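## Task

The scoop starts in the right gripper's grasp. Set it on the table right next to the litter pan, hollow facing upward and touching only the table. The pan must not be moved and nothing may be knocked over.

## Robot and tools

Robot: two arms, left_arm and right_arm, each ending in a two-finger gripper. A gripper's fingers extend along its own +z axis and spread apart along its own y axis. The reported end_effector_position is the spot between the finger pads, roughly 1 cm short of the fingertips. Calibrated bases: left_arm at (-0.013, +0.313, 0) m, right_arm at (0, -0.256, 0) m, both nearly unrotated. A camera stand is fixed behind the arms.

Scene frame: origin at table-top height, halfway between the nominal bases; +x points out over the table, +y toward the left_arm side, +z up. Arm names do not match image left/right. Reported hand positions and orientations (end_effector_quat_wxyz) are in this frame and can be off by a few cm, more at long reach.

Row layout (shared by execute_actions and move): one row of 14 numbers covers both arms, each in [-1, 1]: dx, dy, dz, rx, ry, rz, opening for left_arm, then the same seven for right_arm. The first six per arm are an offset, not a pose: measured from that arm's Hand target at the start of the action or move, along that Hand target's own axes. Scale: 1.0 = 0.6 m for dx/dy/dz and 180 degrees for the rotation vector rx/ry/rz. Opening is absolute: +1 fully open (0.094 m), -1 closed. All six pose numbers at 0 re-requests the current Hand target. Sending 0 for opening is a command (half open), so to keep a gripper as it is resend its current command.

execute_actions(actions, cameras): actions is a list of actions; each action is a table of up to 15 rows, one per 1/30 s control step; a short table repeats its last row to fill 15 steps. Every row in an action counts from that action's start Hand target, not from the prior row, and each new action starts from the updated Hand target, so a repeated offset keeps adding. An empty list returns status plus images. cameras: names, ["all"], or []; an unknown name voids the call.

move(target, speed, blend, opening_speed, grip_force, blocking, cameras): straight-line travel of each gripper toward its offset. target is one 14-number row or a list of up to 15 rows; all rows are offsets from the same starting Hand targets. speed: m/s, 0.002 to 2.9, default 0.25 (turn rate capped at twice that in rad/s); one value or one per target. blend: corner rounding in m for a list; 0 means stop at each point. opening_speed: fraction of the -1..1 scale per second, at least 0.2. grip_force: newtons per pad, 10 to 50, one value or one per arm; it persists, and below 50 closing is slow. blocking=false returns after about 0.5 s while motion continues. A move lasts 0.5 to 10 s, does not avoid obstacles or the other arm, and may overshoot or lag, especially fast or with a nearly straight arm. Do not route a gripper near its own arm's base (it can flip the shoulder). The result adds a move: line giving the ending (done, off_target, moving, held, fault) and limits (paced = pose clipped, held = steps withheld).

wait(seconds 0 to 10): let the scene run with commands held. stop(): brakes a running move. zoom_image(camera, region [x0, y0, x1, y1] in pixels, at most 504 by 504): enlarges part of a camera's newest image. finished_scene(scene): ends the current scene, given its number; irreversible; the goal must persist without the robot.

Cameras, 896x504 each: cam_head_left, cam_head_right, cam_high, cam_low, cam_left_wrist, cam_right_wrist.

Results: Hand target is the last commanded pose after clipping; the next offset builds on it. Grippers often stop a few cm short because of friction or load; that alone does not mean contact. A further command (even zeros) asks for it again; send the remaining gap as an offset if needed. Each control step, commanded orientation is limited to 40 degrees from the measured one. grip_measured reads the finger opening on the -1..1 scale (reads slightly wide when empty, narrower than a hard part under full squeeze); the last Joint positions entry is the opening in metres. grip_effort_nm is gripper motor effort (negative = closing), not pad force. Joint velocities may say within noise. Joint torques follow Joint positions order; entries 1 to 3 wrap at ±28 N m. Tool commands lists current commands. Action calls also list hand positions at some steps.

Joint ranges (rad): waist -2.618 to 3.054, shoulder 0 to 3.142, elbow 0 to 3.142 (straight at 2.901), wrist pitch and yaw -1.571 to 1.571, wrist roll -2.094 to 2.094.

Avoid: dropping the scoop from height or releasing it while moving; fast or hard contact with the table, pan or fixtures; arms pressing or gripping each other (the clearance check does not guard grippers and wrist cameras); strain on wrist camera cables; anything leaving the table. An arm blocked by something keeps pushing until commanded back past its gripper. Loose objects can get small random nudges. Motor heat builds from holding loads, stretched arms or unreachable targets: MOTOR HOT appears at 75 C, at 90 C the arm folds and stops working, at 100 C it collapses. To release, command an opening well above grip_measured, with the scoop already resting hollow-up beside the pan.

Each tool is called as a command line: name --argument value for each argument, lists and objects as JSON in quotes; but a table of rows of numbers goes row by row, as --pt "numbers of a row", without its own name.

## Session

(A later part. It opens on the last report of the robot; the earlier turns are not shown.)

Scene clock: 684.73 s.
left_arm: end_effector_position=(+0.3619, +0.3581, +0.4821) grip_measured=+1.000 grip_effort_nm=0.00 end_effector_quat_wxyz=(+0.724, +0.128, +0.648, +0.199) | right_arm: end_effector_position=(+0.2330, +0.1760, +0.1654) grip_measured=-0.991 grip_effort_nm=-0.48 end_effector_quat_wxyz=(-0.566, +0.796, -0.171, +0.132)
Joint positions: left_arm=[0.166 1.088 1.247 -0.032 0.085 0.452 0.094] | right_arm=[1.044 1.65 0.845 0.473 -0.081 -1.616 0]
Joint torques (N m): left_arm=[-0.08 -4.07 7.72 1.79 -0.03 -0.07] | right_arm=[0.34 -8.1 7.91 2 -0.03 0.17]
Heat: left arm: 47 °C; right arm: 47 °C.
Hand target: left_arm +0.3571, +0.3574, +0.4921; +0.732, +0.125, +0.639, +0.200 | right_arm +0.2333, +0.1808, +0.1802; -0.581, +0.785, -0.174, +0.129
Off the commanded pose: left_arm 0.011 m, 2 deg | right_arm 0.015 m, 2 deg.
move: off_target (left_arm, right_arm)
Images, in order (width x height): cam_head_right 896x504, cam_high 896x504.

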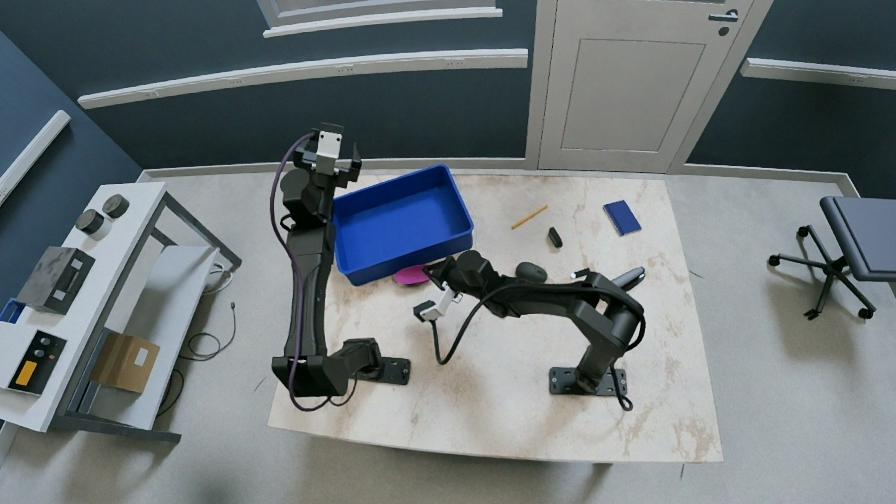

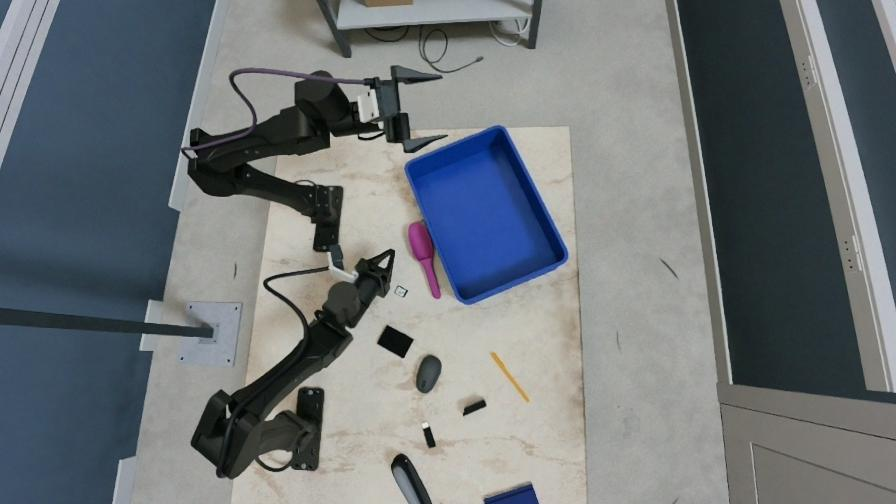

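execute_actions --actions '[]' --cameras '["cam_head_left", "cam_right_wrist"]'

zoom_image --camera "cam_head_left" --region '[400, 210, 540, 310]'

Scene clock: 696.30 s.
left_arm: end_effector_position=(+0.3619, +0.3581, +0.4821) grip_measured=+1.000 grip_effort_nm=0.00 end_effector_quat_wxyz=(+0.724, +0.128, +0.648, +0.199) | right_arm: end_effector_position=(+0.2330, +0.1760, +0.1653) grip_measured=-0.991 grip_effort_nm=-0.48 end_effector_quat_wxyz=(-0.566, +0.796, -0.171, +0.132)
Joint positions: left_arm=[0.166 1.088 1.247 -0.032 0.085 0.452 0.094] | right_arm=[1.044 1.65 0.845 0.473 -0.081 -1.616 0]
Joint velocities: within noise
Joint torques (N m): left_arm=[-0.06 -4.08 7.76 1.8 -0.04 -0.07] | right_arm=[0.35 -8.09 7.88 1.98 -0.02 0.19]
Heat: left arm: 47 °C; right arm: 48 °C.
Hand target: left_arm +0.3571, +0.3574, +0.4921; +0.732, +0.125, +0.639, +0.200 | right_arm +0.2333, +0.1808, +0.1801; -0.581, +0.785, -0.174, +0.129
Tool commands: left_gripper/opening=+1.0 right_gripper/opening=-1.0
Off the commanded pose: left_arm 0.011 m, 2 deg | right_arm 0.015 m, 2 deg.
Images, in order (width x height): cam_head_left 896x504, cam_right_wrist 896x504.

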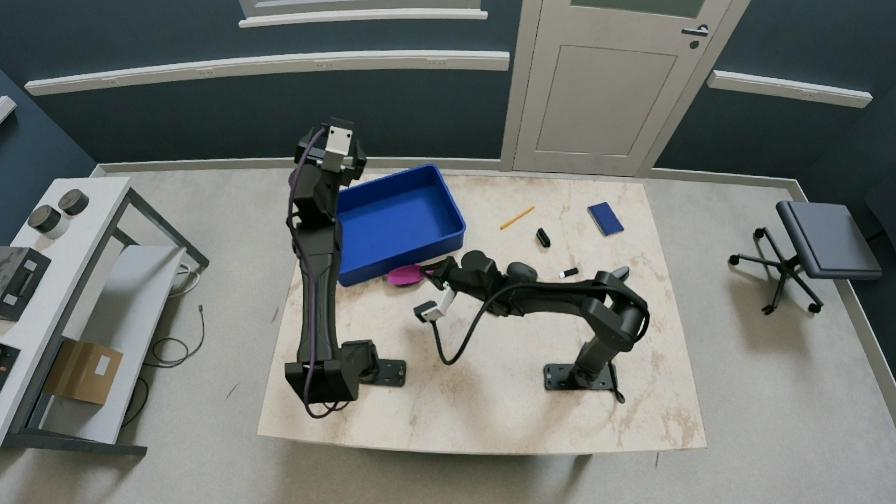

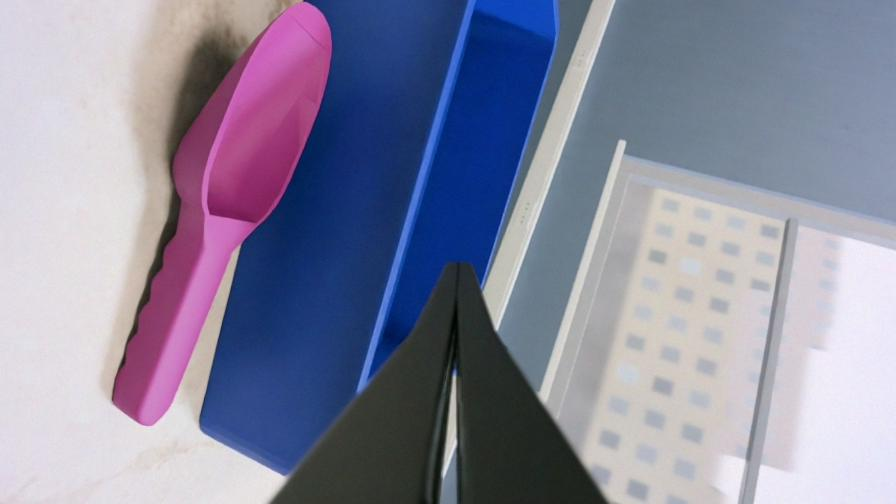

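Scaled by 3.600.

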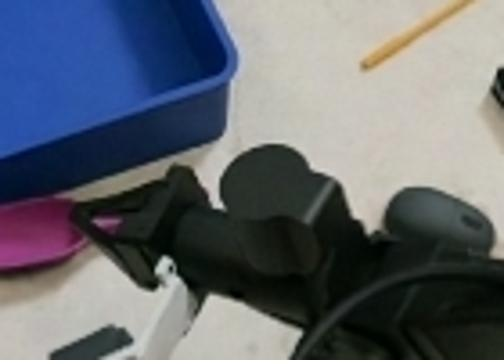

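finished_scene --scene 2

The scene is finished: the task was done.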